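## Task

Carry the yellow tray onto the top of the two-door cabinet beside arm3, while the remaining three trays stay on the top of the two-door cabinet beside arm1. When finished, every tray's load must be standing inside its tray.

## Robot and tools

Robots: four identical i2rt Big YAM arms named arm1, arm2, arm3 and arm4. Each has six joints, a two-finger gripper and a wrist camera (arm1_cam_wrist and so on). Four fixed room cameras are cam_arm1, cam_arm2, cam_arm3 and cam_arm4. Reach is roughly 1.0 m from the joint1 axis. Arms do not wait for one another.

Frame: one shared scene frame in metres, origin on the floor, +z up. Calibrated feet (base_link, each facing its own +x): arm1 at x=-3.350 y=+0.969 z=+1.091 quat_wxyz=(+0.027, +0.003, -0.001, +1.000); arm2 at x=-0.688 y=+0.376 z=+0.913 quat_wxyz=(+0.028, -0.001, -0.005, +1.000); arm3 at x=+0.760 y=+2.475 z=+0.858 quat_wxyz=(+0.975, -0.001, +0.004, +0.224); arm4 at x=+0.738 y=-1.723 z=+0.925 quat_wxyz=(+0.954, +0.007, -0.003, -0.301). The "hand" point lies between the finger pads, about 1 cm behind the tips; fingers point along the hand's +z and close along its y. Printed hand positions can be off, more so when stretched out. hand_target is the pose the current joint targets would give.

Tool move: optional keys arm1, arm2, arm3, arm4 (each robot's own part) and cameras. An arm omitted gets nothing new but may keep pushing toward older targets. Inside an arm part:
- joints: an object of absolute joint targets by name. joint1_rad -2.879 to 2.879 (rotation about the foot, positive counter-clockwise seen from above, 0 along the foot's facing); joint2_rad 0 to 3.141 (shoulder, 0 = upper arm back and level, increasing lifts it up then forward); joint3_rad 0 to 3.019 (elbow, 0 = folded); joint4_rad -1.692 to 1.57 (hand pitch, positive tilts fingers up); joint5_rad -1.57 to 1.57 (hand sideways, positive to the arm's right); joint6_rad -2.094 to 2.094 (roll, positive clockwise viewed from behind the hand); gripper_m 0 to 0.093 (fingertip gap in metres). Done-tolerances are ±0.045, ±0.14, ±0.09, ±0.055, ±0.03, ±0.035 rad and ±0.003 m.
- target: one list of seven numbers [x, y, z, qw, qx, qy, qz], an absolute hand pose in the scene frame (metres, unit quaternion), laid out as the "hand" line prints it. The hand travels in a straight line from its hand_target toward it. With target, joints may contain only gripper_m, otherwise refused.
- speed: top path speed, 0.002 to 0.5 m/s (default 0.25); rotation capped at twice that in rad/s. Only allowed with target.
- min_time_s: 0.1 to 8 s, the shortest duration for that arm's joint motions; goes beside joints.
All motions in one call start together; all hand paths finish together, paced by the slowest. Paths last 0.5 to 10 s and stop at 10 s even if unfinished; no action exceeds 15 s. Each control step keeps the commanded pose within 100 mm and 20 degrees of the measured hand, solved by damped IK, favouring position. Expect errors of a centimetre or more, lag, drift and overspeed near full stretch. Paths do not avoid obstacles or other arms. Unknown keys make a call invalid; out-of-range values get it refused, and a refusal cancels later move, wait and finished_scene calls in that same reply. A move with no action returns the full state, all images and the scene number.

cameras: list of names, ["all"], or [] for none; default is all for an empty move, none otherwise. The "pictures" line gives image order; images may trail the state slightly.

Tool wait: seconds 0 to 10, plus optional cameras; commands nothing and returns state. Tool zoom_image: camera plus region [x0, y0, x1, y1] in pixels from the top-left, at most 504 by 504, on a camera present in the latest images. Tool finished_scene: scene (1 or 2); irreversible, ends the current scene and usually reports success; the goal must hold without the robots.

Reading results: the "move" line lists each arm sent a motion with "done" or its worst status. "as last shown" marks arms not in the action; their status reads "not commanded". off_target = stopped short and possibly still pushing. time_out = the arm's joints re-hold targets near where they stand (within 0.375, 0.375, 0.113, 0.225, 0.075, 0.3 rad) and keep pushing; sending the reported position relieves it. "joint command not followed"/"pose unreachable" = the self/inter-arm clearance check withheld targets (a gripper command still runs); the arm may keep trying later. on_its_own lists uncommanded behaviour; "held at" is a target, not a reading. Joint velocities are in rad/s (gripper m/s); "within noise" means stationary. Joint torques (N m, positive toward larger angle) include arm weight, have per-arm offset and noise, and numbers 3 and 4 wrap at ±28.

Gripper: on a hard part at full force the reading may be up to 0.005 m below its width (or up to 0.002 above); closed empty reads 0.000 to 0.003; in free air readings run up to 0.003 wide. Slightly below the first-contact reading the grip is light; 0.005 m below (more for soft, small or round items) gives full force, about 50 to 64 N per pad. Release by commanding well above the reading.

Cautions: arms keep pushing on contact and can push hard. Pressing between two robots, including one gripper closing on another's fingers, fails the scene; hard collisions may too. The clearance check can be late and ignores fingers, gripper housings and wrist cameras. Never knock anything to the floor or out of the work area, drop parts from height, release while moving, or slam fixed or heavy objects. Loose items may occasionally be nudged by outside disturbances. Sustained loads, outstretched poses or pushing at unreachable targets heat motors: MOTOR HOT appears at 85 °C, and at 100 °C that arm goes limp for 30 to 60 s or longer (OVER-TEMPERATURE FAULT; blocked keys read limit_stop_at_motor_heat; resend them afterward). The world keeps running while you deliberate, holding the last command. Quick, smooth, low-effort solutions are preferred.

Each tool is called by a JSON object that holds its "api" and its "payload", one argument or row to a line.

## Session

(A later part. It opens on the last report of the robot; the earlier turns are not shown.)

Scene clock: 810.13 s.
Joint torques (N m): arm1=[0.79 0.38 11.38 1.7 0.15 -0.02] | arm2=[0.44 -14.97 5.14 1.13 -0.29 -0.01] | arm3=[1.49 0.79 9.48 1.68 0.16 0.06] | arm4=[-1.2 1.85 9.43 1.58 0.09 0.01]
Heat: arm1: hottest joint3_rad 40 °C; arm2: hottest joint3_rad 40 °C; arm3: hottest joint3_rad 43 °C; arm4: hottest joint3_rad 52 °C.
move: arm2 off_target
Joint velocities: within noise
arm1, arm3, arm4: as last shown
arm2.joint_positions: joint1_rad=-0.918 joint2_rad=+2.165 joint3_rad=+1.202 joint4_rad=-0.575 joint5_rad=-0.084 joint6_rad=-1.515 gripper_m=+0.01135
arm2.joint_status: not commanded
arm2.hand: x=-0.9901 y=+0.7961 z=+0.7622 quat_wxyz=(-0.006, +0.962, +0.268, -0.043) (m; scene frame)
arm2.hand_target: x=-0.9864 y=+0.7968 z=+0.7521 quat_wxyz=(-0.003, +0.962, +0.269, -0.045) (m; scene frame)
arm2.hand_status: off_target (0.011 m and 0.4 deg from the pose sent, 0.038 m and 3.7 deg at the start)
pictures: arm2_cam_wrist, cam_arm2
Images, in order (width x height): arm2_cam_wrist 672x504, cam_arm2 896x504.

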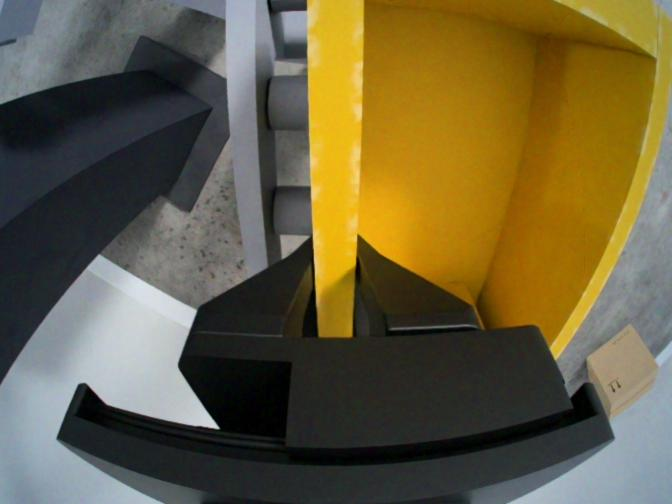

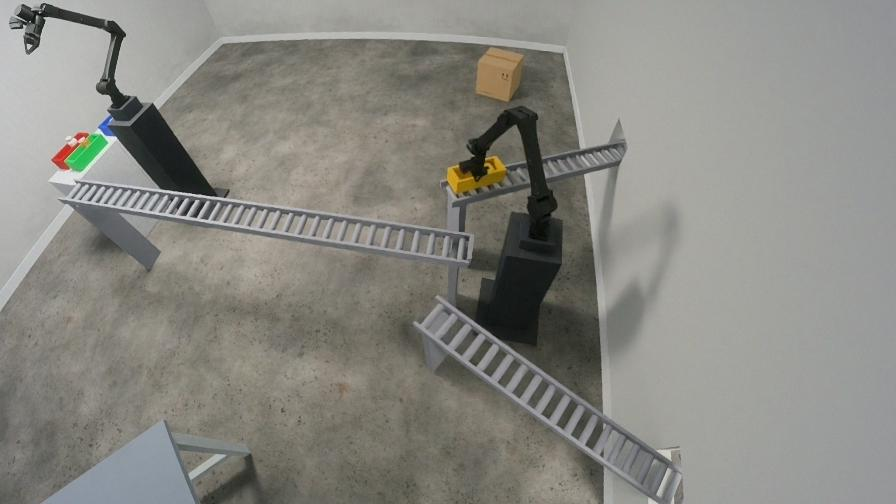

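{"api": "move", "payload": {
  "arm2": {"target": [-0.984, 0.785, 0.815, 0.0107, 0.9629, 0.2698, -0.0417], "speed": 0.12},
  "cameras": []
}}

{"api": "move", "payload": {
  "arm2": {"target": [-0.982, 0.781, 0.765, 0.0107, 0.9629, 0.2698, -0.0417], "speed": 0.1},
  "cameras": ["arm2_cam_wrist", "cam_arm2"]
}}

{"api": "zoom_image", "payload": {
  "camera": "arm2_cam_wrist",
  "region": [212, 0, 412, 270]
}}

{"api": "zoom_image", "payload": {
  "camera": "cam_arm2",
  "region": [430, 130, 540, 220]
}}

Scene clock: 844.20 s.
Joint torques (N m): arm1=[0.67 0.32 11.48 1.73 0.17 -0.03] | arm2=[0.62 -21.83 6.2 -0.09 0.15 0] | arm3=[1.38 0.85 9.47 1.69 0.16 0.06] | arm4=[-1.32 1.44 9.44 1.58 0.11 0]
Heat: arm1: hottest joint3_rad 41 °C; arm2: hottest joint3_rad 38 °C; arm3: hottest joint3_rad 43 °C; arm4: hottest joint3_rad 52 °C.
move: arm2 off_target
Joint velocities: within noise
arm1, arm3, arm4: as last shown
arm2.joint_positions: joint1_rad=-0.918 joint2_rad=+2.108 joint3_rad=+1.163 joint4_rad=-0.696 joint5_rad=-0.097 joint6_rad=-1.519 gripper_m=+0.01135
arm2.joint_status: not commanded
arm2.hand: x=-0.9719 y=+0.7652 z=+0.7817 quat_wxyz=(+0.044, +0.962, +0.268, -0.033) (m; scene frame)
arm2.hand_target: x=-0.9836 y=+0.7843 z=+0.8145 quat_wxyz=(+0.011, +0.962, +0.270, -0.042) (m; scene frame)
arm2.hand_status: off_target (0.041 m and 4.0 deg from the pose sent, 0.054 m and 1.9 deg at the start)
pictures: none
No camera images: "cameras" was empty.

Scene clock: 845.33 s.
Joint torques (N m): arm1=[0.56 0.26 11.45 1.66 0.15 -0.03] | arm2=[0.21 -17.55 5.63 0.58 0.14 0.03] | arm3=[1.38 0.79 9.47 1.66 0.15 0.06] | arm4=[-1.2 1.49 9.35 1.65 0.11 -0.02]
Heat: arm1: hottest joint3_rad 41 °C; arm2: hottest joint3_rad 38 °C; arm3: hottest joint3_rad 43 °C; arm4: hottest joint3_rad 52 °C.
move: arm2 off_target
Joint velocities: within noise
arm1: as last shown
arm2.joint_positions: joint1_rad=-0.918 joint2_rad=+2.154 joint3_rad=+1.159 joint4_rad=-0.609 joint5_rad=-0.098 joint6_rad=-1.519 gripper_m=+0.01135
arm2.joint_status: not commanded
arm2.hand: x=-0.9757 y=+0.7707 z=+0.7583 quat_wxyz=(+0.027, +0.962, +0.268, -0.039) (m; scene frame)
arm2.hand_target: x=-0.9819 y=+0.7808 z=+0.7651 quat_wxyz=(+0.011, +0.962, +0.270, -0.042) (m; scene frame)
arm2.hand_status: off_target (0.014 m and 1.9 deg from the pose sent, 0.025 m and 4.0 deg at the start)
arm3.joint_positions: joint1_rad=-0.424 joint2_rad=+0.641 joint3_rad=+1.397 joint4_rad=-1.400 joint5_rad=+0.227 joint6_rad=+0.733 gripper_m=+0.09396
arm3.joint_status: not commanded
arm3.hand: x=+0.9971 y=+2.4438 z=+1.3841 quat_wxyz=(-0.448, -0.354, -0.818, -0.068) (m; scene frame)
arm3.hand_target: x=+0.9952 y=+2.4438 z=+1.3977 quat_wxyz=(-0.461, -0.353, -0.811, -0.074) (m; scene frame)
arm3.hand_status: not commanded
arm4.joint_positions: joint1_rad=-0.674 joint2_rad=+0.598 joint3_rad=+1.422 joint4_rad=-1.373 joint5_rad=+0.010 joint6_rad=+0.589 gripper_m=+0.09396
arm4.joint_status: not commanded
arm4.hand: x=+0.7921 y=-1.9387 z=+1.4740 quat_wxyz=(-0.457, -0.708, -0.513, +0.164) (m; scene frame)
arm4.hand_target: x=+0.7911 y=-1.9359 z=+1.4847 quat_wxyz=(-0.467, -0.703, -0.509, +0.168) (m; scene frame)
arm4.hand_status: not commanded
pictures: arm2_cam_wrist, cam_arm2
Images, in order (width x height): arm2_cam_wrist 672x504, cam_arm2 896x504.

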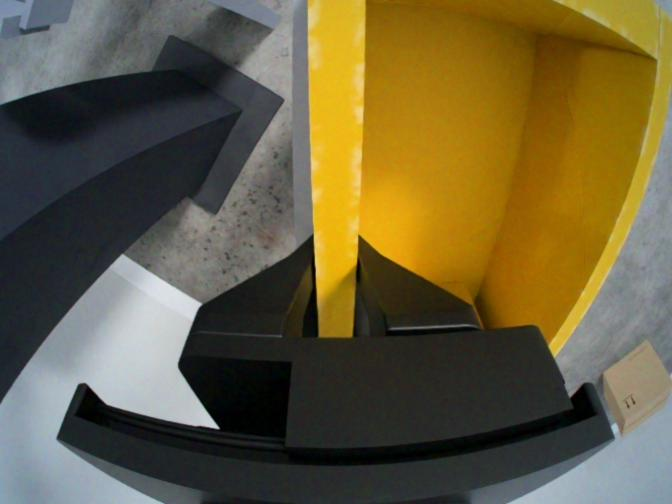

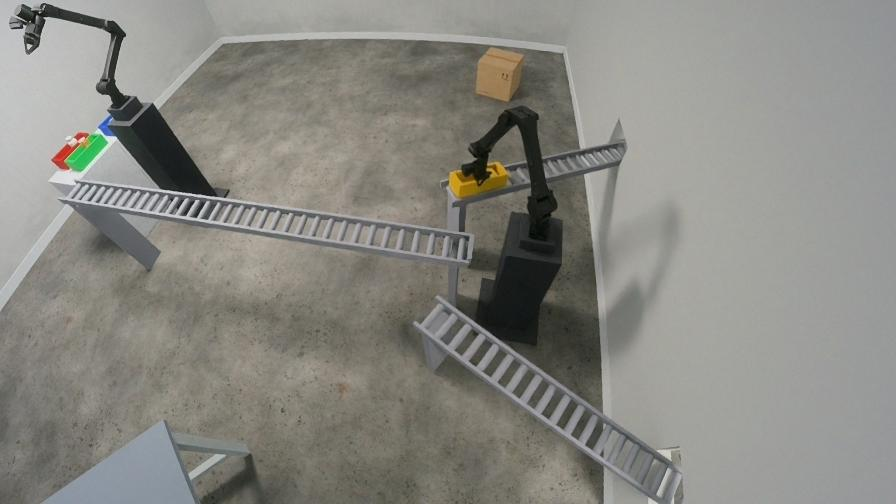

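Scaled by 1.867 from the camera's 672x504 image, which has a finer 960x720 frame.

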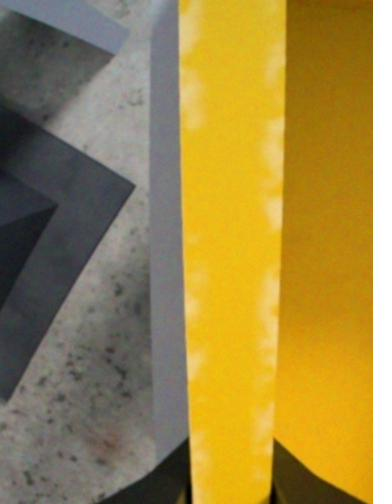

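Scaled by 4.582 from the camera's 896x504 image, which has a finer 1280x720 frame.

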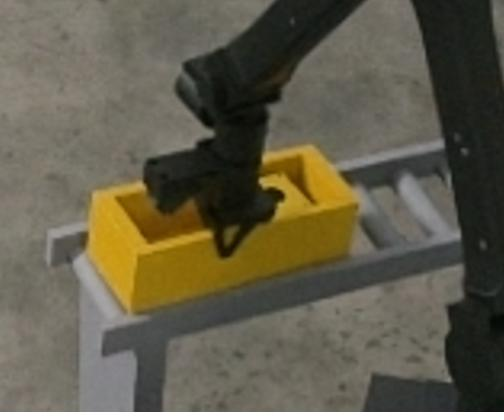

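{"api": "move", "payload": {
  "arm2": {"target": [-0.984, 0.785, 0.738, 0.0107, 0.9629, 0.2698, -0.0417], "speed": 0.1},
  "cameras": ["arm2_cam_wrist", "cam_arm2"]
}}

{"api": "zoom_image", "payload": {
  "camera": "arm2_cam_wrist",
  "region": [212, 0, 412, 270]
}}

{"api": "zoom_image", "payload": {
  "camera": "cam_arm2",
  "region": [430, 130, 540, 220]
}}

Scene clock: 862.73 s.
Joint torques (N m): arm1=[0.5 0.26 11.44 1.7 0.16 -0.03] | arm2=[0.67 -14.39 6.93 1.1 -0.41 -0.07] | arm3=[1.32 0.79 9.48 1.68 0.16 0.06] | arm4=[-1.44 1.67 9.43 1.62 0.11 0.01]
Heat: arm1: hottest joint3_rad 41 °C; arm2: hottest joint3_rad 38 °C; arm3: hottest joint3_rad 43 °C; arm4: hottest joint3_rad 52 °C.
move: arm2 off_target
Joint velocities: within noise
arm1, arm3, arm4: as last shown
arm2.joint_positions: joint1_rad=-0.919 joint2_rad=+2.180 joint3_rad=+1.159 joint4_rad=-0.573 joint5_rad=-0.084 joint6_rad=-1.508 gripper_m=+0.01135
arm2.joint_status: not commanded
arm2.hand: x=-0.9741 y=+0.7735 z=+0.7458 quat_wxyz=(+0.020, +0.964, +0.263, -0.034) (m; scene frame)
arm2.hand_target: x=-0.9836 y=+0.7845 z=+0.7384 quat_wxyz=(+0.011, +0.962, +0.270, -0.042) (m; scene frame)
arm2.hand_status: off_target (0.017 m and 1.6 deg from the pose sent, 0.026 m and 1.9 deg at the start)
pictures: arm2_cam_wrist, cam_arm2
Images, in order (width x height): arm2_cam_wrist 672x504, cam_arm2 896x504.

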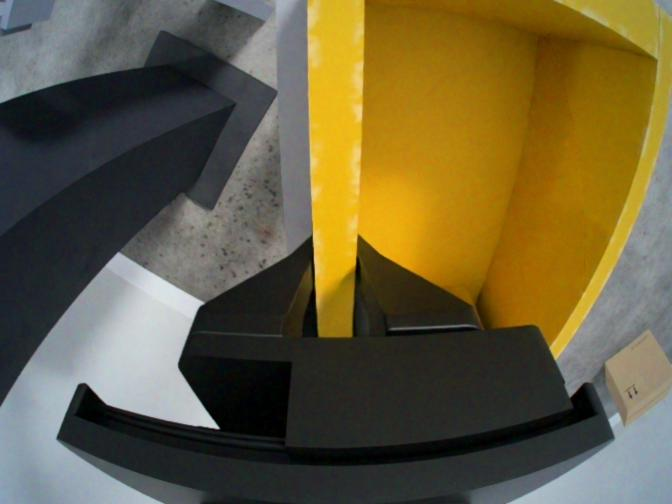

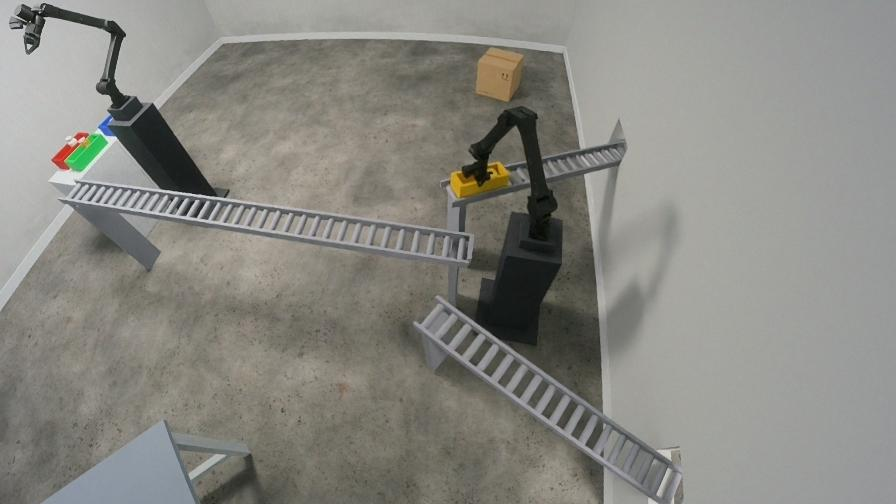

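Scaled by 1.867 from the camera's 672x504 image, which has a finer 960x720 frame.

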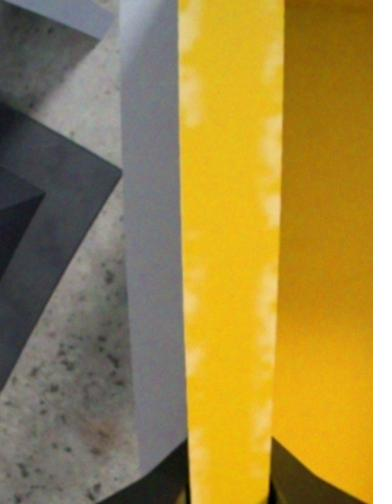

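Scaled by 4.582 from the camera's 896x504 image, which has a finer 1280x720 frame.

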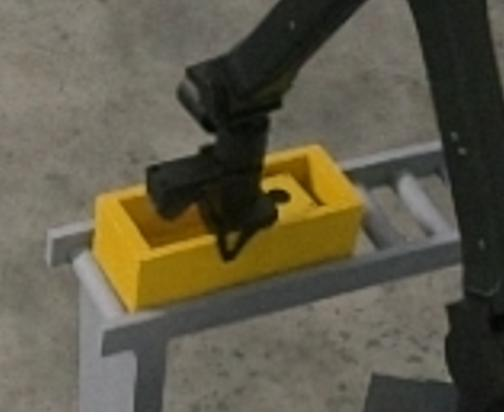

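{"api": "move", "payload": {
  "arm2": {"target": [-0.986, 0.789, 0.727, 0.0114, 0.9668, 0.2527, -0.0414], "speed": 0.08},
  "cameras": ["arm2_cam_wrist", "cam_arm2"]
}}

{"api": "zoom_image", "payload": {
  "camera": "arm2_cam_wrist",
  "region": [212, 0, 412, 270]
}}

{"api": "zoom_image", "payload": {
  "camera": "cam_arm2",
  "region": [430, 130, 540, 220]
}}

Scene clock: 892.40 s.
Joint torques (N m): arm1=[0.5 0.44 11.41 1.62 0.13 -0.03] | arm2=[1.03 -13.04 6.75 0.7 -0.38 -0.05] | arm3=[1.38 0.91 9.51 1.68 0.17 0.06] | arm4=[-1.38 1.49 9.4 1.58 0.09 0]
Heat: arm1: hottest joint3_rad 41 °C; arm2: hottest joint3_rad 38 °C; arm3: hottest joint3_rad 43 °C; arm4: hottest joint3_rad 52 °C.
move: arm2 off_target
Joint velocities: within noise
arm1, arm3, arm4: as last shown
arm2.joint_positions: joint1_rad=-0.919 joint2_rad=+2.196 joint3_rad=+1.182 joint4_rad=-0.559 joint5_rad=-0.084 joint6_rad=-1.477 gripper_m=+0.01135
arm2.joint_status: not commanded
arm2.hand: x=-0.9807 y=+0.7833 z=+0.7430 quat_wxyz=(+0.011, +0.968, +0.249, -0.037) (m; scene frame)
arm2.hand_target: x=-0.9855 y=+0.7884 z=+0.7276 quat_wxyz=(+0.011, +0.967, +0.253, -0.041) (m; scene frame)
arm2.hand_status: off_target (0.018 m and 0.6 deg from the pose sent, 0.027 m and 1.8 deg at the start)
pictures: arm2_cam_wrist, cam_arm2
Images, in order (width x height): arm2_cam_wrist 672x504, cam_arm2 896x504.

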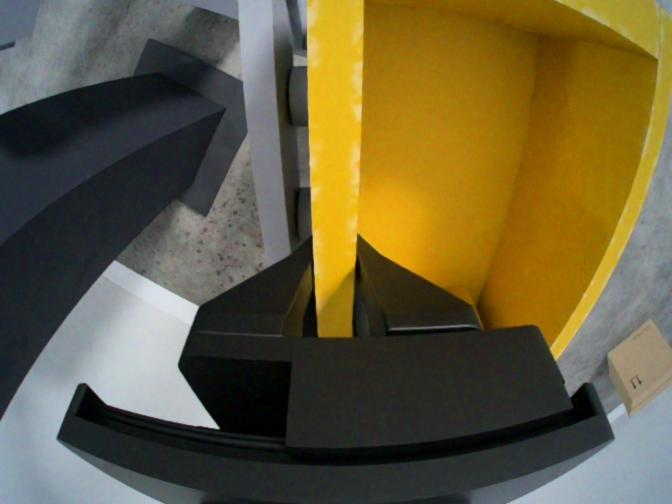

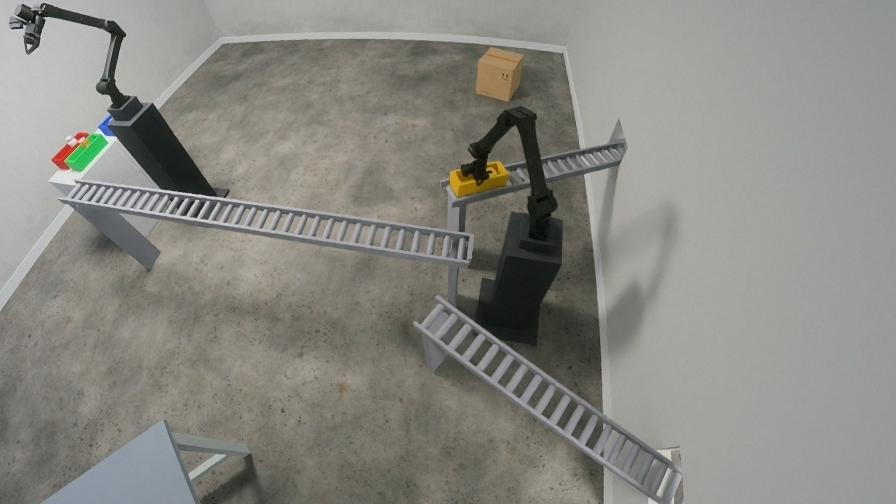

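Scaled by 1.867 from the camera's 672x504 image, which has a finer 960x720 frame.

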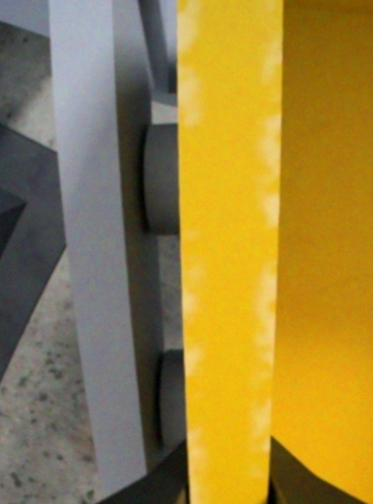

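Scaled by 4.582 from the camera's 896x504 image, which has a finer 1280x720 frame.

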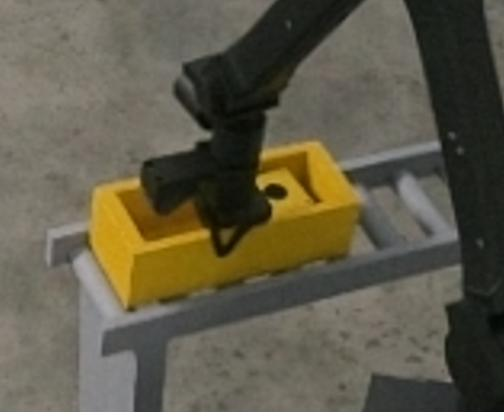

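{"api": "move", "payload": {
  "arm2": {"target": [-0.9815, 0.779, 0.735, 0.0114, 0.9668, 0.2527, -0.0414], "speed": 0.08},
  "cameras": ["arm2_cam_wrist", "cam_arm2"]
}}

{"api": "zoom_image", "payload": {
  "camera": "arm2_cam_wrist",
  "region": [212, 0, 412, 270]
}}

{"api": "zoom_image", "payload": {
  "camera": "cam_arm2",
  "region": [430, 130, 540, 220]
}}

Scene clock: 909.67 s.
Joint torques (N m): arm1=[0.67 0.21 11.49 1.72 0.16 -0.01] | arm2=[1.08 -16.79 4.3 0.72 -0.43 -0.03] | arm3=[1.38 0.79 9.47 1.7 0.16 0.07] | arm4=[-1.2 1.38 9.42 1.55 0.08 0.01]
Heat: arm1: hottest joint3_rad 41 °C; arm2: hottest joint3_rad 38 °C; arm3: hottest joint3_rad 43 °C; arm4: hottest joint3_rad 52 °C.
move: arm2 done
Joint velocities: within noise
arm1, arm3, arm4: as last shown
arm2.joint_positions: joint1_rad=-0.919 joint2_rad=+2.196 joint3_rad=+1.177 joint4_rad=-0.549 joint5_rad=-0.084 joint6_rad=-1.473 gripper_m=+0.01135
arm2.joint_status: not commanded
arm2.hand: x=-0.9806 y=+0.7832 z=+0.7421 quat_wxyz=(+0.008, +0.968, +0.247, -0.038) (m; scene frame)
arm2.hand_target: x=-0.9814 y=+0.7789 z=+0.7352 quat_wxyz=(+0.011, +0.967, +0.253, -0.041) (m; scene frame)
arm2.hand_status: done (0.008 m and 0.8 deg from the pose sent, 0.009 m and 0.6 deg at the start)
pictures: arm2_cam_wrist, cam_arm2
Images, in order (width x height): arm2_cam_wrist 672x504, cam_arm2 896x504.

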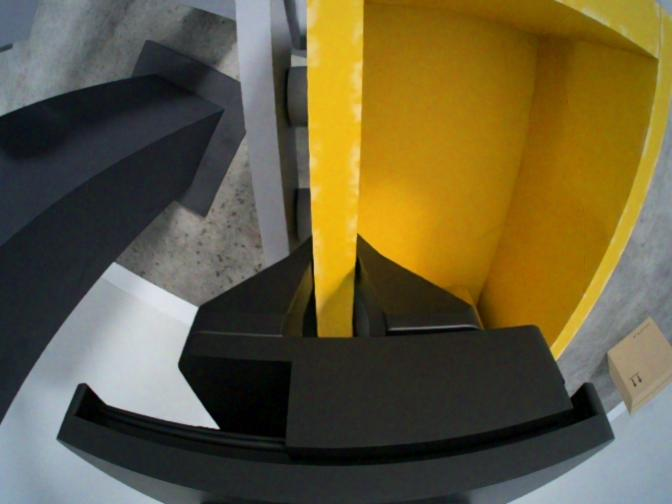

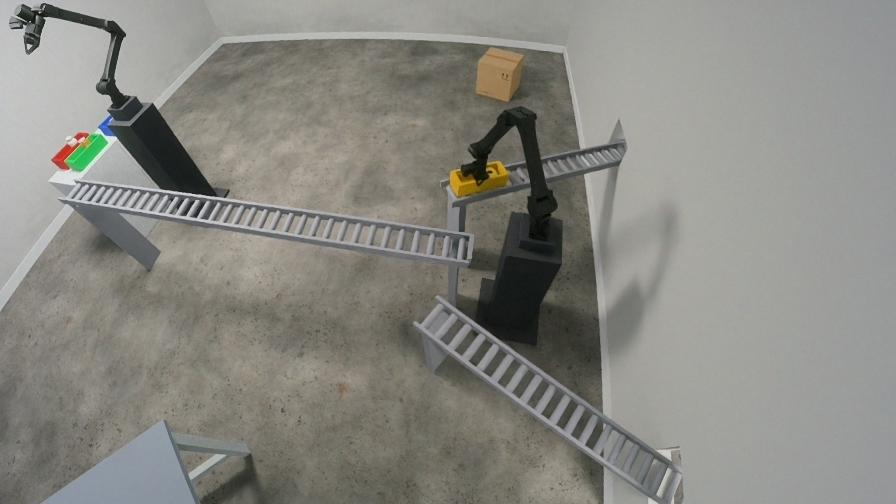

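Scaled by 1.867 from the camera's 672x504 image, which has a finer 960x720 frame.

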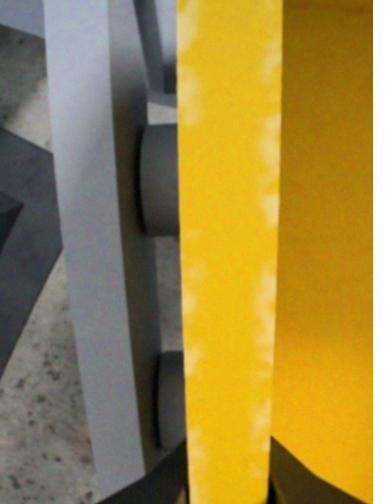

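Scaled by 4.582 from the camera's 896x504 image, which has a finer 1280x720 frame.

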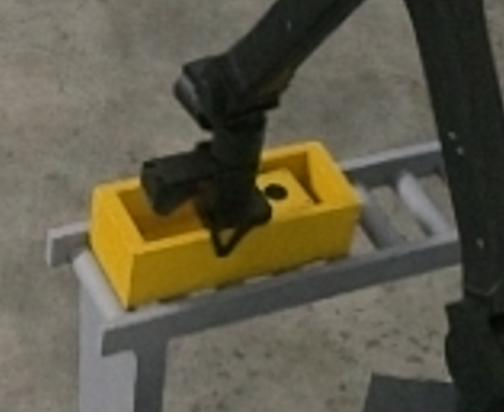

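{"api": "move", "payload": {
  "arm2": {"target": [-0.982, 0.782, 0.785, 0.0114, 0.9668, 0.2527, -0.0414], "speed": 0.1},
  "cameras": []
}}

{"api": "move", "payload": {
  "arm2": {"target": [-0.982, 0.7825, 0.726, 0.0114, 0.9668, 0.2527, -0.0414], "speed": 0.1},
  "cameras": ["arm2_cam_wrist", "cam_arm2"]
}}

{"api": "zoom_image", "payload": {
  "camera": "arm2_cam_wrist",
  "region": [212, 0, 412, 270]
}}

{"api": "zoom_image", "payload": {
  "camera": "cam_arm2",
  "region": [430, 130, 540, 220]
}}

Scene clock: 943.93 s.
Joint torques (N m): arm1=[0.67 0.21 11.44 1.69 0.17 -0.02] | arm2=[1.14 -21.95 5.39 -0.44 0.02 -0.06] | arm3=[1.26 0.79 9.47 1.65 0.16 0.06] | arm4=[-1.26 1.73 9.39 1.54 0.1 -0.02]
Heat: arm1: hottest joint3_rad 41 °C; arm2: hottest joint3_rad 36 °C; arm3: hottest joint3_rad 43 °C; arm4: hottest joint3_rad 52 °C.
move: arm2 off_target
Joint velocities: within noise
arm1, arm3, arm4: as last shown
arm2.joint_positions: joint1_rad=-0.919 joint2_rad=+2.162 joint3_rad=+1.162 joint4_rad=-0.620 joint5_rad=-0.094 joint6_rad=-1.480 gripper_m=+0.01135
arm2.joint_status: not commanded
arm2.hand: x=-0.9728 y=+0.7684 z=+0.7552 quat_wxyz=(+0.035, +0.967, +0.249, -0.034) (m; scene frame)
arm2.hand_target: x=-0.9817 y=+0.7816 z=+0.7841 quat_wxyz=(+0.011, +0.967, +0.253, -0.041) (m; scene frame)
arm2.hand_status: off_target (0.034 m and 2.8 deg from the pose sent, 0.043 m and 0.9 deg at the start)
pictures: none
No camera images: "cameras" was empty.

Scene clock: 945.13 s.
Joint torques (N m): arm1=[0.67 0.21 11.47 1.74 0.15 -0.03] | arm2=[1.03 -12.4 6.65 0.91 -0.36 -0.13] | arm3=[1.44 0.79 9.5 1.69 0.16 0.07] | arm4=[-1.44 1.79 9.46 1.55 0.11 0]
Heat: arm1: hottest joint3_rad 41 °C; arm2: hottest joint3_rad 36 °C; arm3: hottest joint3_rad 43 °C; arm4: hottest joint3_rad 52 °C.
move: arm2 off_target
Joint velocities: within noise
arm1.joint_positions: joint1_rad=+1.590 joint2_rad=+0.625 joint3_rad=+1.297 joint4_rad=-1.189 joint5_rad=+0.002 joint6_rad=+0.516 gripper_m=+0.03991
arm1.joint_status: not commanded
arm1.hand: x=-3.3565 y=+0.6991 z=+1.6133 quat_wxyz=(+0.428, +0.754, +0.423, -0.263) (m; scene frame)
arm1.hand_target: x=-3.3534 y=+0.7021 z=+1.6265 quat_wxyz=(+0.434, +0.745, +0.431, -0.268) (m; scene frame)
arm1.hand_status: not commanded
arm2.joint_positions: joint1_rad=-0.921 joint2_rad=+2.189 joint3_rad=+1.162 joint4_rad=-0.543 joint5_rad=-0.083 joint6_rad=-1.473 gripper_m=+0.01135
arm2.joint_status: not commanded
arm2.hand: x=-0.9768 y=+0.7793 z=+0.7422 quat_wxyz=(+0.009, +0.968, +0.246, -0.038) (m; scene frame)
arm2.hand_target: x=-0.9815 y=+0.7818 z=+0.7264 quat_wxyz=(+0.011, +0.967, +0.253, -0.041) (m; scene frame)
arm2.hand_status: off_target (0.017 m and 0.9 deg from the pose sent, 0.034 m and 2.8 deg at the start)
arm3, arm4: as last shown
pictures: arm2_cam_wrist, cam_arm2
Images, in order (width x height): arm2_cam_wrist 672x504, cam_arm2 896x504.

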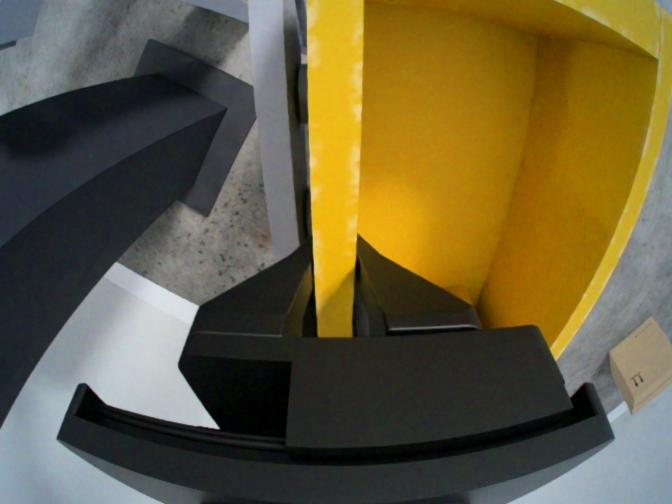

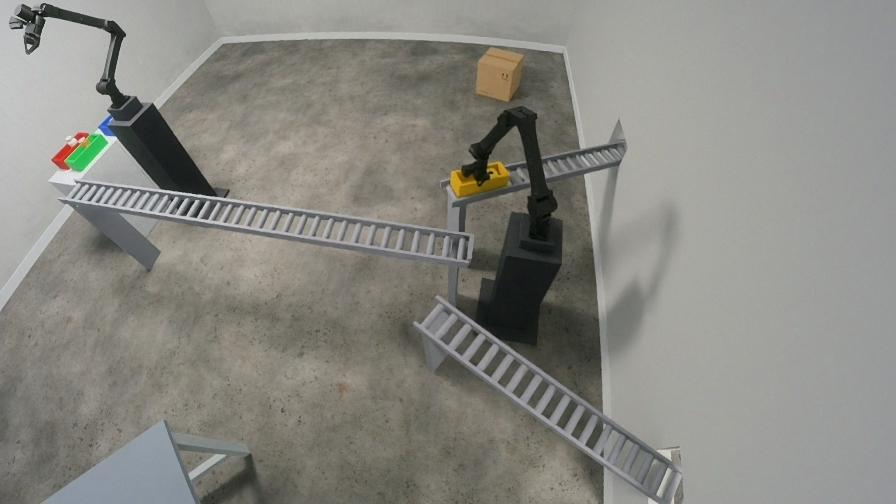

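Scaled by 1.867 from the camera's 672x504 image, which has a finer 960x720 frame.

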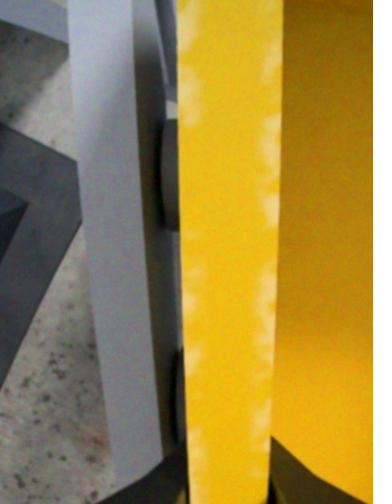

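Scaled by 4.582 from the camera's 896x504 image, which has a finer 1280x720 frame.

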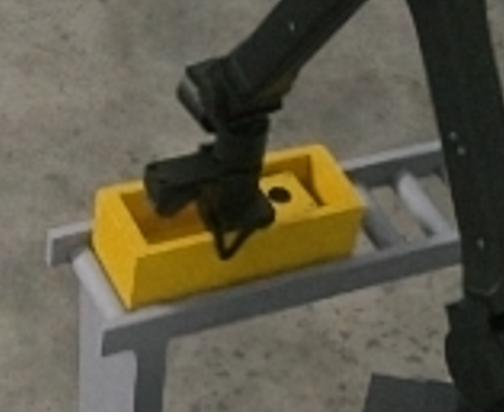

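{"api": "move", "payload": {
  "arm2": {"target": [-0.980, 0.780, 0.90, 0.0114, 0.9668, 0.2527, -0.0414], "speed": 0.4, "joints": {"gripper_m": 0.045}},
  "cameras": ["arm2_cam_wrist", "cam_arm2"]
}}

Scene clock: 963.63 s.
Joint torques (N m): arm1=[0.73 0.26 11.47 1.74 0.15 -0.02] | arm2=[0.62 -15.21 8.54 -0.23 -0.28 -0.04] | arm3=[1.38 0.79 9.48 1.7 0.16 0.06] | arm4=[-1.08 1.44 9.36 1.61 0.12 0]
Heat: arm1: hottest joint3_rad 41 °C; arm2: hottest joint3_rad 36 °C; arm3: hottest joint3_rad 43 °C; arm4: hottest joint3_rad 52 °C.
move: arm2 off_target
Joint velocities: within noise
arm1, arm3, arm4: as last shown
arm2.joint_positions: joint1_rad=-0.920 joint2_rad=+1.876 joint3_rad=+1.170 joint4_rad=-0.879 joint5_rad=-0.088 joint6_rad=-1.473 gripper_m=+0.04490
arm2.joint_status: all done
arm2.hand: x=-0.9739 y=+0.7717 z=+0.8930 quat_wxyz=(+0.017, +0.968, +0.246, -0.037) (m; scene frame)
arm2.hand_target: x=-0.9800 y=+0.7799 z=+0.9001 quat_wxyz=(+0.011, +0.967, +0.253, -0.041) (m; scene frame)
arm2.hand_status: off_target (0.012 m and 1.2 deg from the pose sent, 0.158 m and 0.9 deg at the start; pose on its path clipped on 3 of 43 steps)
pictures: arm2_cam_wrist, cam_arm2
Images, in order (width x height): arm2_cam_wrist 672x504, cam_arm2 896x504.

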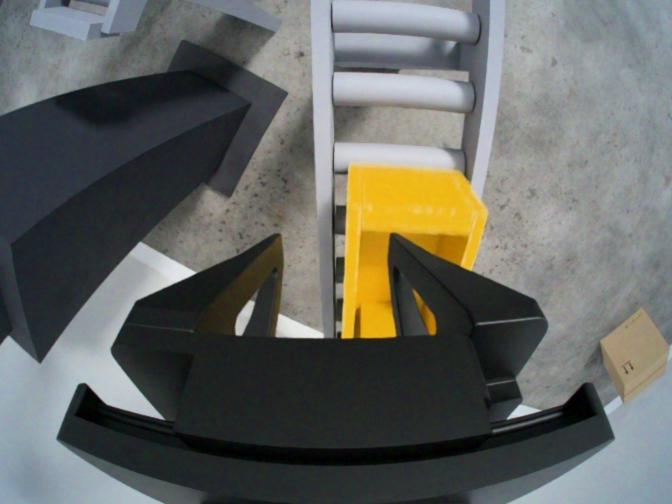

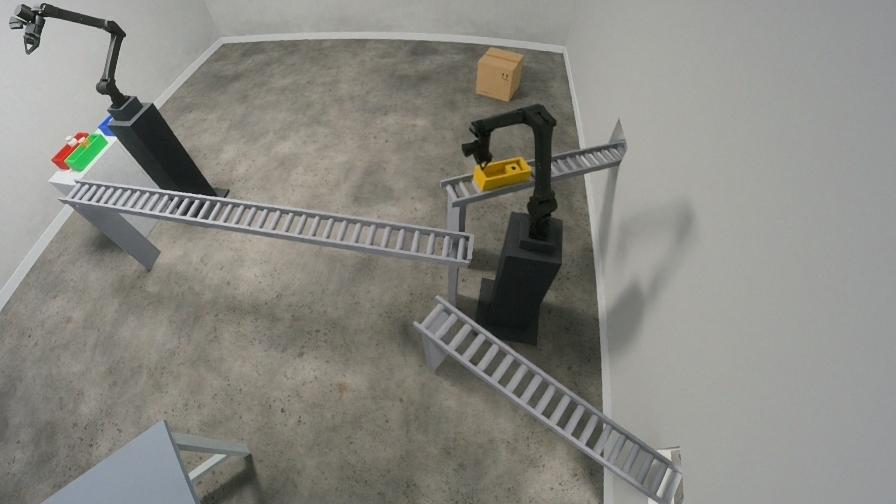

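{"api": "move", "payload": {
  "arm2": {"joints": {"joint2_rad": 0.63, "joint3_rad": 1.33, "joint4_rad": -1.2, "joint5_rad": 0.0, "joint6_rad": -0.4}, "min_time_s": 2.5},
  "arm3": {"target": [1.06, 2.04, 0.79, -0.0335, -0.2588, 0.9659, -0.0091], "speed": 0.25, "joints": {"gripper_m": 0.06}},
  "cameras": ["arm3_cam_wrist", "cam_arm3", "cam_arm2"]
}}

{"api": "zoom_image", "payload": {
  "camera": "arm3_cam_wrist",
  "region": [136, 0, 536, 300]
}}

Scene clock: 1001.00 s.
Joint torques (N m): arm1=[0.56 0.21 11.49 1.74 0.16 -0.04] | arm2=[0.5 1.49 10.7 1.25 0.29 0.27] | arm3=[0.38 -17.73 8.99 0.23 0.11 -0.09] | arm4=[-1.26 1.32 9.39 1.58 0.11 0]
Heat: arm1: hottest joint3_rad 41 °C; arm2: hottest joint3_rad 39 °C; arm3: hottest joint3_rad 43 °C; arm4: hottest joint3_rad 52 °C.
move: arm2 done; arm3 off_target
Joint velocities: within noise
arm1, arm4: as last shown
arm2.joint_positions: joint1_rad=-0.920 joint2_rad=+0.622 joint3_rad=+1.295 joint4_rad=-1.189 joint5_rad=-0.004 joint6_rad=-0.415 gripper_m=+0.04491
arm2.joint_status: all done
arm2.hand: x=-0.8394 y=+0.5931 z=+1.4370 quat_wxyz=(-0.325, +0.830, -0.236, -0.388) (m; scene frame)
arm2.hand_target: x=-0.8374 y=+0.5915 z=+1.4507 quat_wxyz=(-0.328, +0.823, -0.242, -0.395) (m; scene frame)
arm2.hand_status: not commanded
arm3.joint_positions: joint1_rad=-1.388 joint2_rad=+2.026 joint3_rad=+1.230 joint4_rad=-0.834 joint5_rad=+0.058 joint6_rad=-1.453 gripper_m=+0.06007
arm3.joint_status: all done
arm3.hand: x=+1.0490 y=+2.0645 z=+0.7781 quat_wxyz=(+0.042, +0.256, -0.966, -0.016) (m; scene frame)
arm3.hand_target: x=+1.0594 y=+2.0407 z=+0.7909 quat_wxyz=(+0.034, +0.258, -0.965, +0.009) (m; scene frame)
arm3.hand_status: off_target (0.029 m and 3.1 deg from the pose sent, 0.721 m and 93.9 deg at the start)
pictures: arm3_cam_wrist, cam_arm2, cam_arm3
Images, in order (width x height): arm3_cam_wrist 672x504, cam_arm2 896x504, cam_arm3 896x504.

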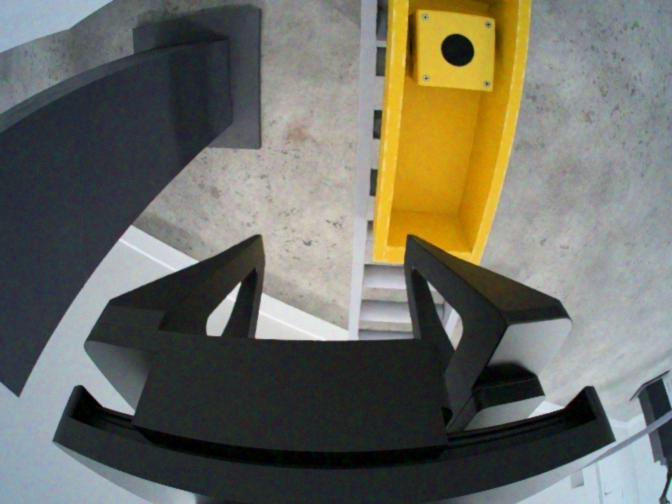

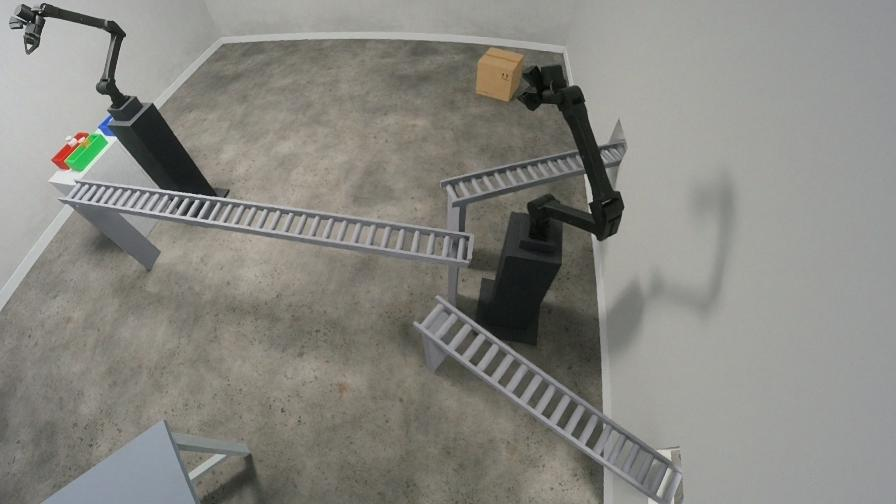

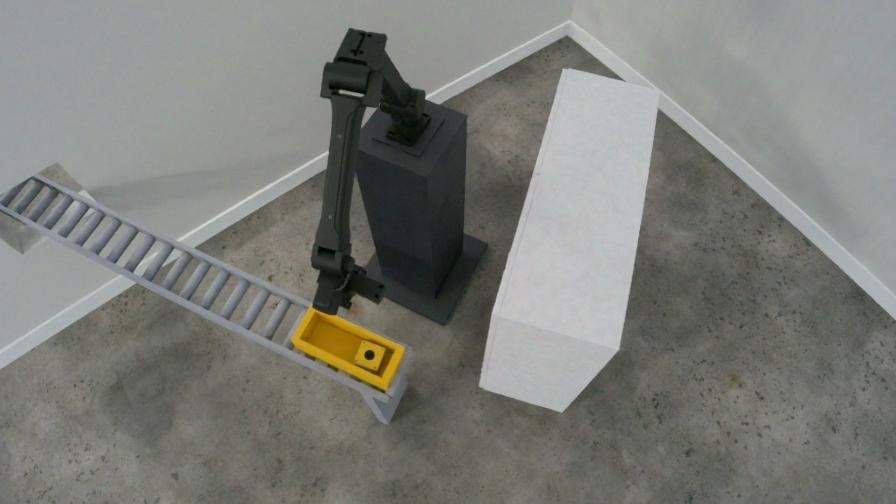

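Scaled by 1.260 from the camera's 672x504 image, which has a finer 960x720 frame.

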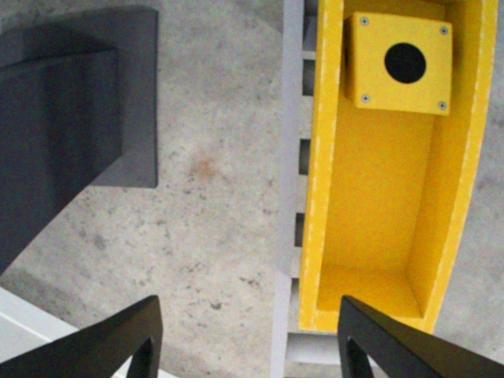

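{"api": "move", "payload": {
  "arm3": {"target": [1.052, 1.999, 0.690, -0.0279, -0.2647, 0.9643, -0.026], "speed": 0.15, "joints": {"gripper_m": 0.056}},
  "cameras": ["arm3_cam_wrist", "cam_arm3"]
}}

{"api": "zoom_image", "payload": {
  "camera": "arm3_cam_wrist",
  "region": [200, 0, 500, 300]
}}

Scene clock: 1079.90 s.
Joint torques (N m): arm1=[0.73 0.32 11.44 1.7 0.14 -0.03] | arm2=[0.73 3.02 10.74 1.26 0.22 0.19] | arm3=[0.38 -19.02 7.61 0.43 0.05 -0.07] | arm4=[-1.08 1.67 9.43 1.68 0.08 0]
Heat: arm1: hottest joint3_rad 41 °C; arm2: hottest joint3_rad 41 °C; arm3: hottest joint3_rad 45 °C; arm4: hottest joint3_rad 53 °C.
move: arm3 off_target
Joint velocities: within noise
arm1, arm2: as last shown
arm3.joint_positions: joint1_rad=-1.442 joint2_rad=+2.252 joint3_rad=+1.309 joint4_rad=-0.641 joint5_rad=+0.059 joint6_rad=-1.520 gripper_m=+0.05608
arm3.joint_status: all done
arm3.hand: x=+1.0431 y=+2.0221 z=+0.6830 quat_wxyz=(+0.034, +0.262, -0.964, +0.004) (m; scene frame)
arm3.hand_target: x=+1.0516 y=+1.9995 z=+0.6909 quat_wxyz=(+0.028, +0.264, -0.964, +0.026) (m; scene frame)
arm3.hand_status: off_target (0.026 m and 2.7 deg from the pose sent, 0.110 m and 5.2 deg at the start)
arm4.joint_positions: joint1_rad=-0.674 joint2_rad=+0.598 joint3_rad=+1.422 joint4_rad=-1.373 joint5_rad=+0.010 joint6_rad=+0.589 gripper_m=+0.09396
arm4.joint_status: not commanded
arm4.hand: x=+0.7921 y=-1.9387 z=+1.4740 quat_wxyz=(-0.457, -0.708, -0.513, +0.164) (m; scene frame)
arm4.hand_target: x=+0.7911 y=-1.9359 z=+1.4847 quat_wxyz=(-0.467, -0.703, -0.509, +0.168) (m; scene frame)
arm4.hand_status: not commanded
pictures: arm3_cam_wrist, cam_arm3
Images, in order (width x height): arm3_cam_wrist 672x504, cam_arm3 896x504.

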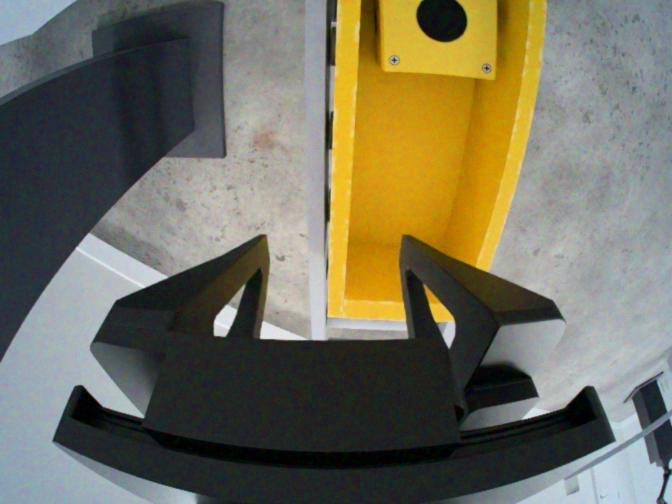

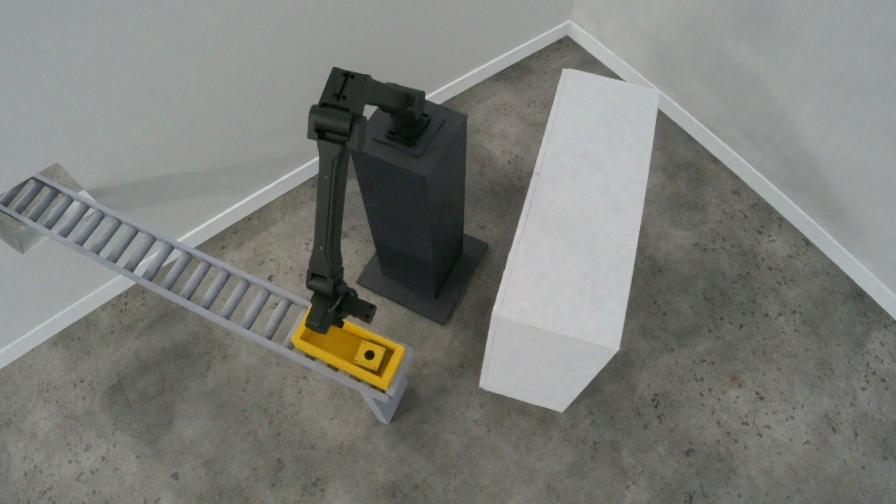

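Scaled by 1.680 from the camera's 672x504 image, which has a finer 960x720 frame.

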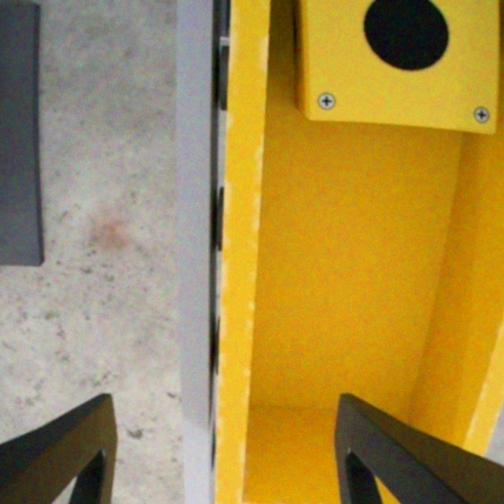

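{"api": "move", "payload": {
  "arm3": {"target": [1.0535, 1.9965, 0.590, -0.0282, -0.2509, 0.9675, -0.0289], "speed": 0.12, "joints": {"gripper_m": 0.052}},
  "cameras": ["arm3_cam_wrist"]
}}

Scene clock: 1112.60 s.
Joint torques (N m): arm1=[0.73 0.44 11.41 1.72 0.16 -0.02] | arm2=[1.26 2.49 10.58 1.44 0.24 0.28] | arm3=[0.62 -19.72 6.16 0.49 0.13 0.23] | arm4=[-1.2 1.32 9.43 1.57 0.1 -0.01]
Heat: arm1: hottest joint3_rad 41 °C; arm2: hottest joint3_rad 42 °C; arm3: hottest joint3_rad 43 °C; arm4: hottest joint3_rad 53 °C.
move: arm3 off_target
Joint velocities: within noise
arm1, arm2, arm4: as last shown
arm3.joint_positions: joint1_rad=-1.442 joint2_rad=+2.472 joint3_rad=+1.391 joint4_rad=-0.495 joint5_rad=+0.059 joint6_rad=-1.517 gripper_m=+0.05207
arm3.joint_status: all done
arm3.hand: x=+1.0453 y=+2.0173 z=+0.5854 quat_wxyz=(+0.033, +0.260, -0.965, +0.008) (m; scene frame)
arm3.hand_target: x=+1.0531 y=+1.9971 z=+0.5906 quat_wxyz=(+0.028, +0.251, -0.967, +0.029) (m; scene frame)
arm3.hand_status: off_target (0.023 m and 2.7 deg from the pose sent, 0.097 m and 3.3 deg at the start)
pictures: arm3_cam_wrist
Images, in order (width x height): arm3_cam_wrist 672x504.

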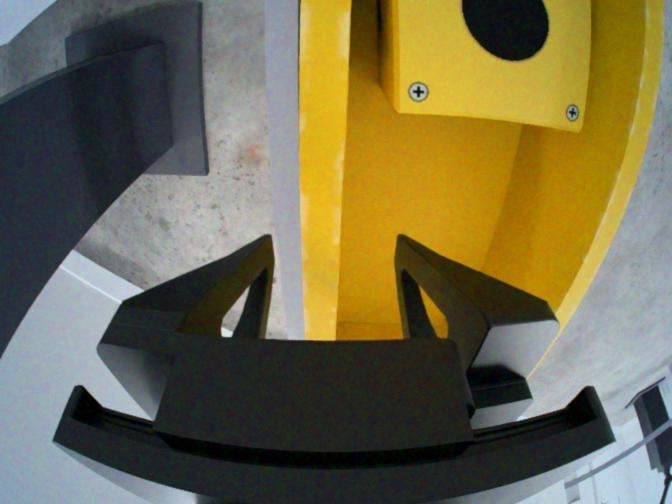

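{"api": "move", "payload": {
  "arm3": {"target": [1.0505, 2.0015, 0.564, -0.0282, -0.2509, 0.9675, -0.0289], "speed": 0.1, "joints": {"gripper_m": 0.05}},
  "cameras": ["arm3_cam_wrist"]
}}

Scene clock: 1124.00 s.
Joint torques (N m): arm1=[0.67 0.38 11.41 1.72 0.15 -0.02] | arm2=[0.91 2.55 10.7 1.24 0.3 0.25] | arm3=[0.62 -19.9 5.82 0.44 0.13 0.23] | arm4=[-1.26 1.79 9.39 1.61 0.11 0]
Heat: arm1: hottest joint3_rad 41 °C; arm2: hottest joint3_rad 42 °C; arm3: hottest joint3_rad 43 °C; arm4: hottest joint3_rad 53 °C.
move: arm3 off_target
Joint velocities: within noise
arm1, arm2, arm4: as last shown
arm3.joint_positions: joint1_rad=-1.442 joint2_rad=+2.526 joint3_rad=+1.399 joint4_rad=-0.450 joint5_rad=+0.059 joint6_rad=-1.517 gripper_m=+0.05007
arm3.joint_status: all done
arm3.hand: x=+1.0415 y=+2.0228 z=+0.5589 quat_wxyz=(+0.033, +0.260, -0.965, +0.007) (m; scene frame)
arm3.hand_target: x=+1.0503 y=+2.0019 z=+0.5649 quat_wxyz=(+0.028, +0.251, -0.967, +0.029) (m; scene frame)
arm3.hand_status: off_target (0.024 m and 2.8 deg from the pose sent, 0.027 m and 2.7 deg at the start)
pictures: arm3_cam_wrist
Images, in order (width x height): arm3_cam_wrist 672x504.

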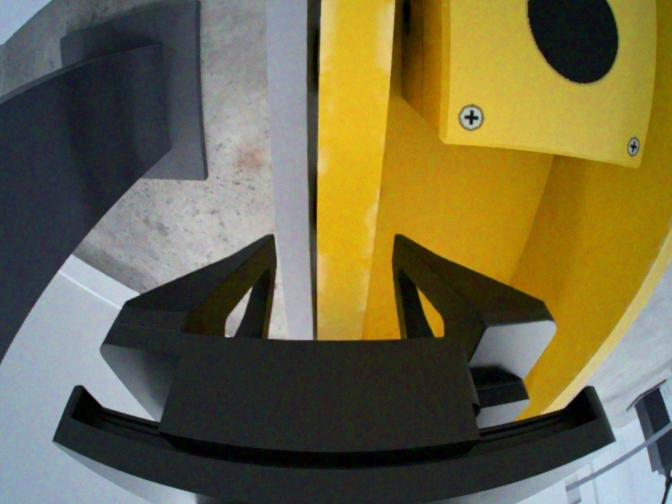

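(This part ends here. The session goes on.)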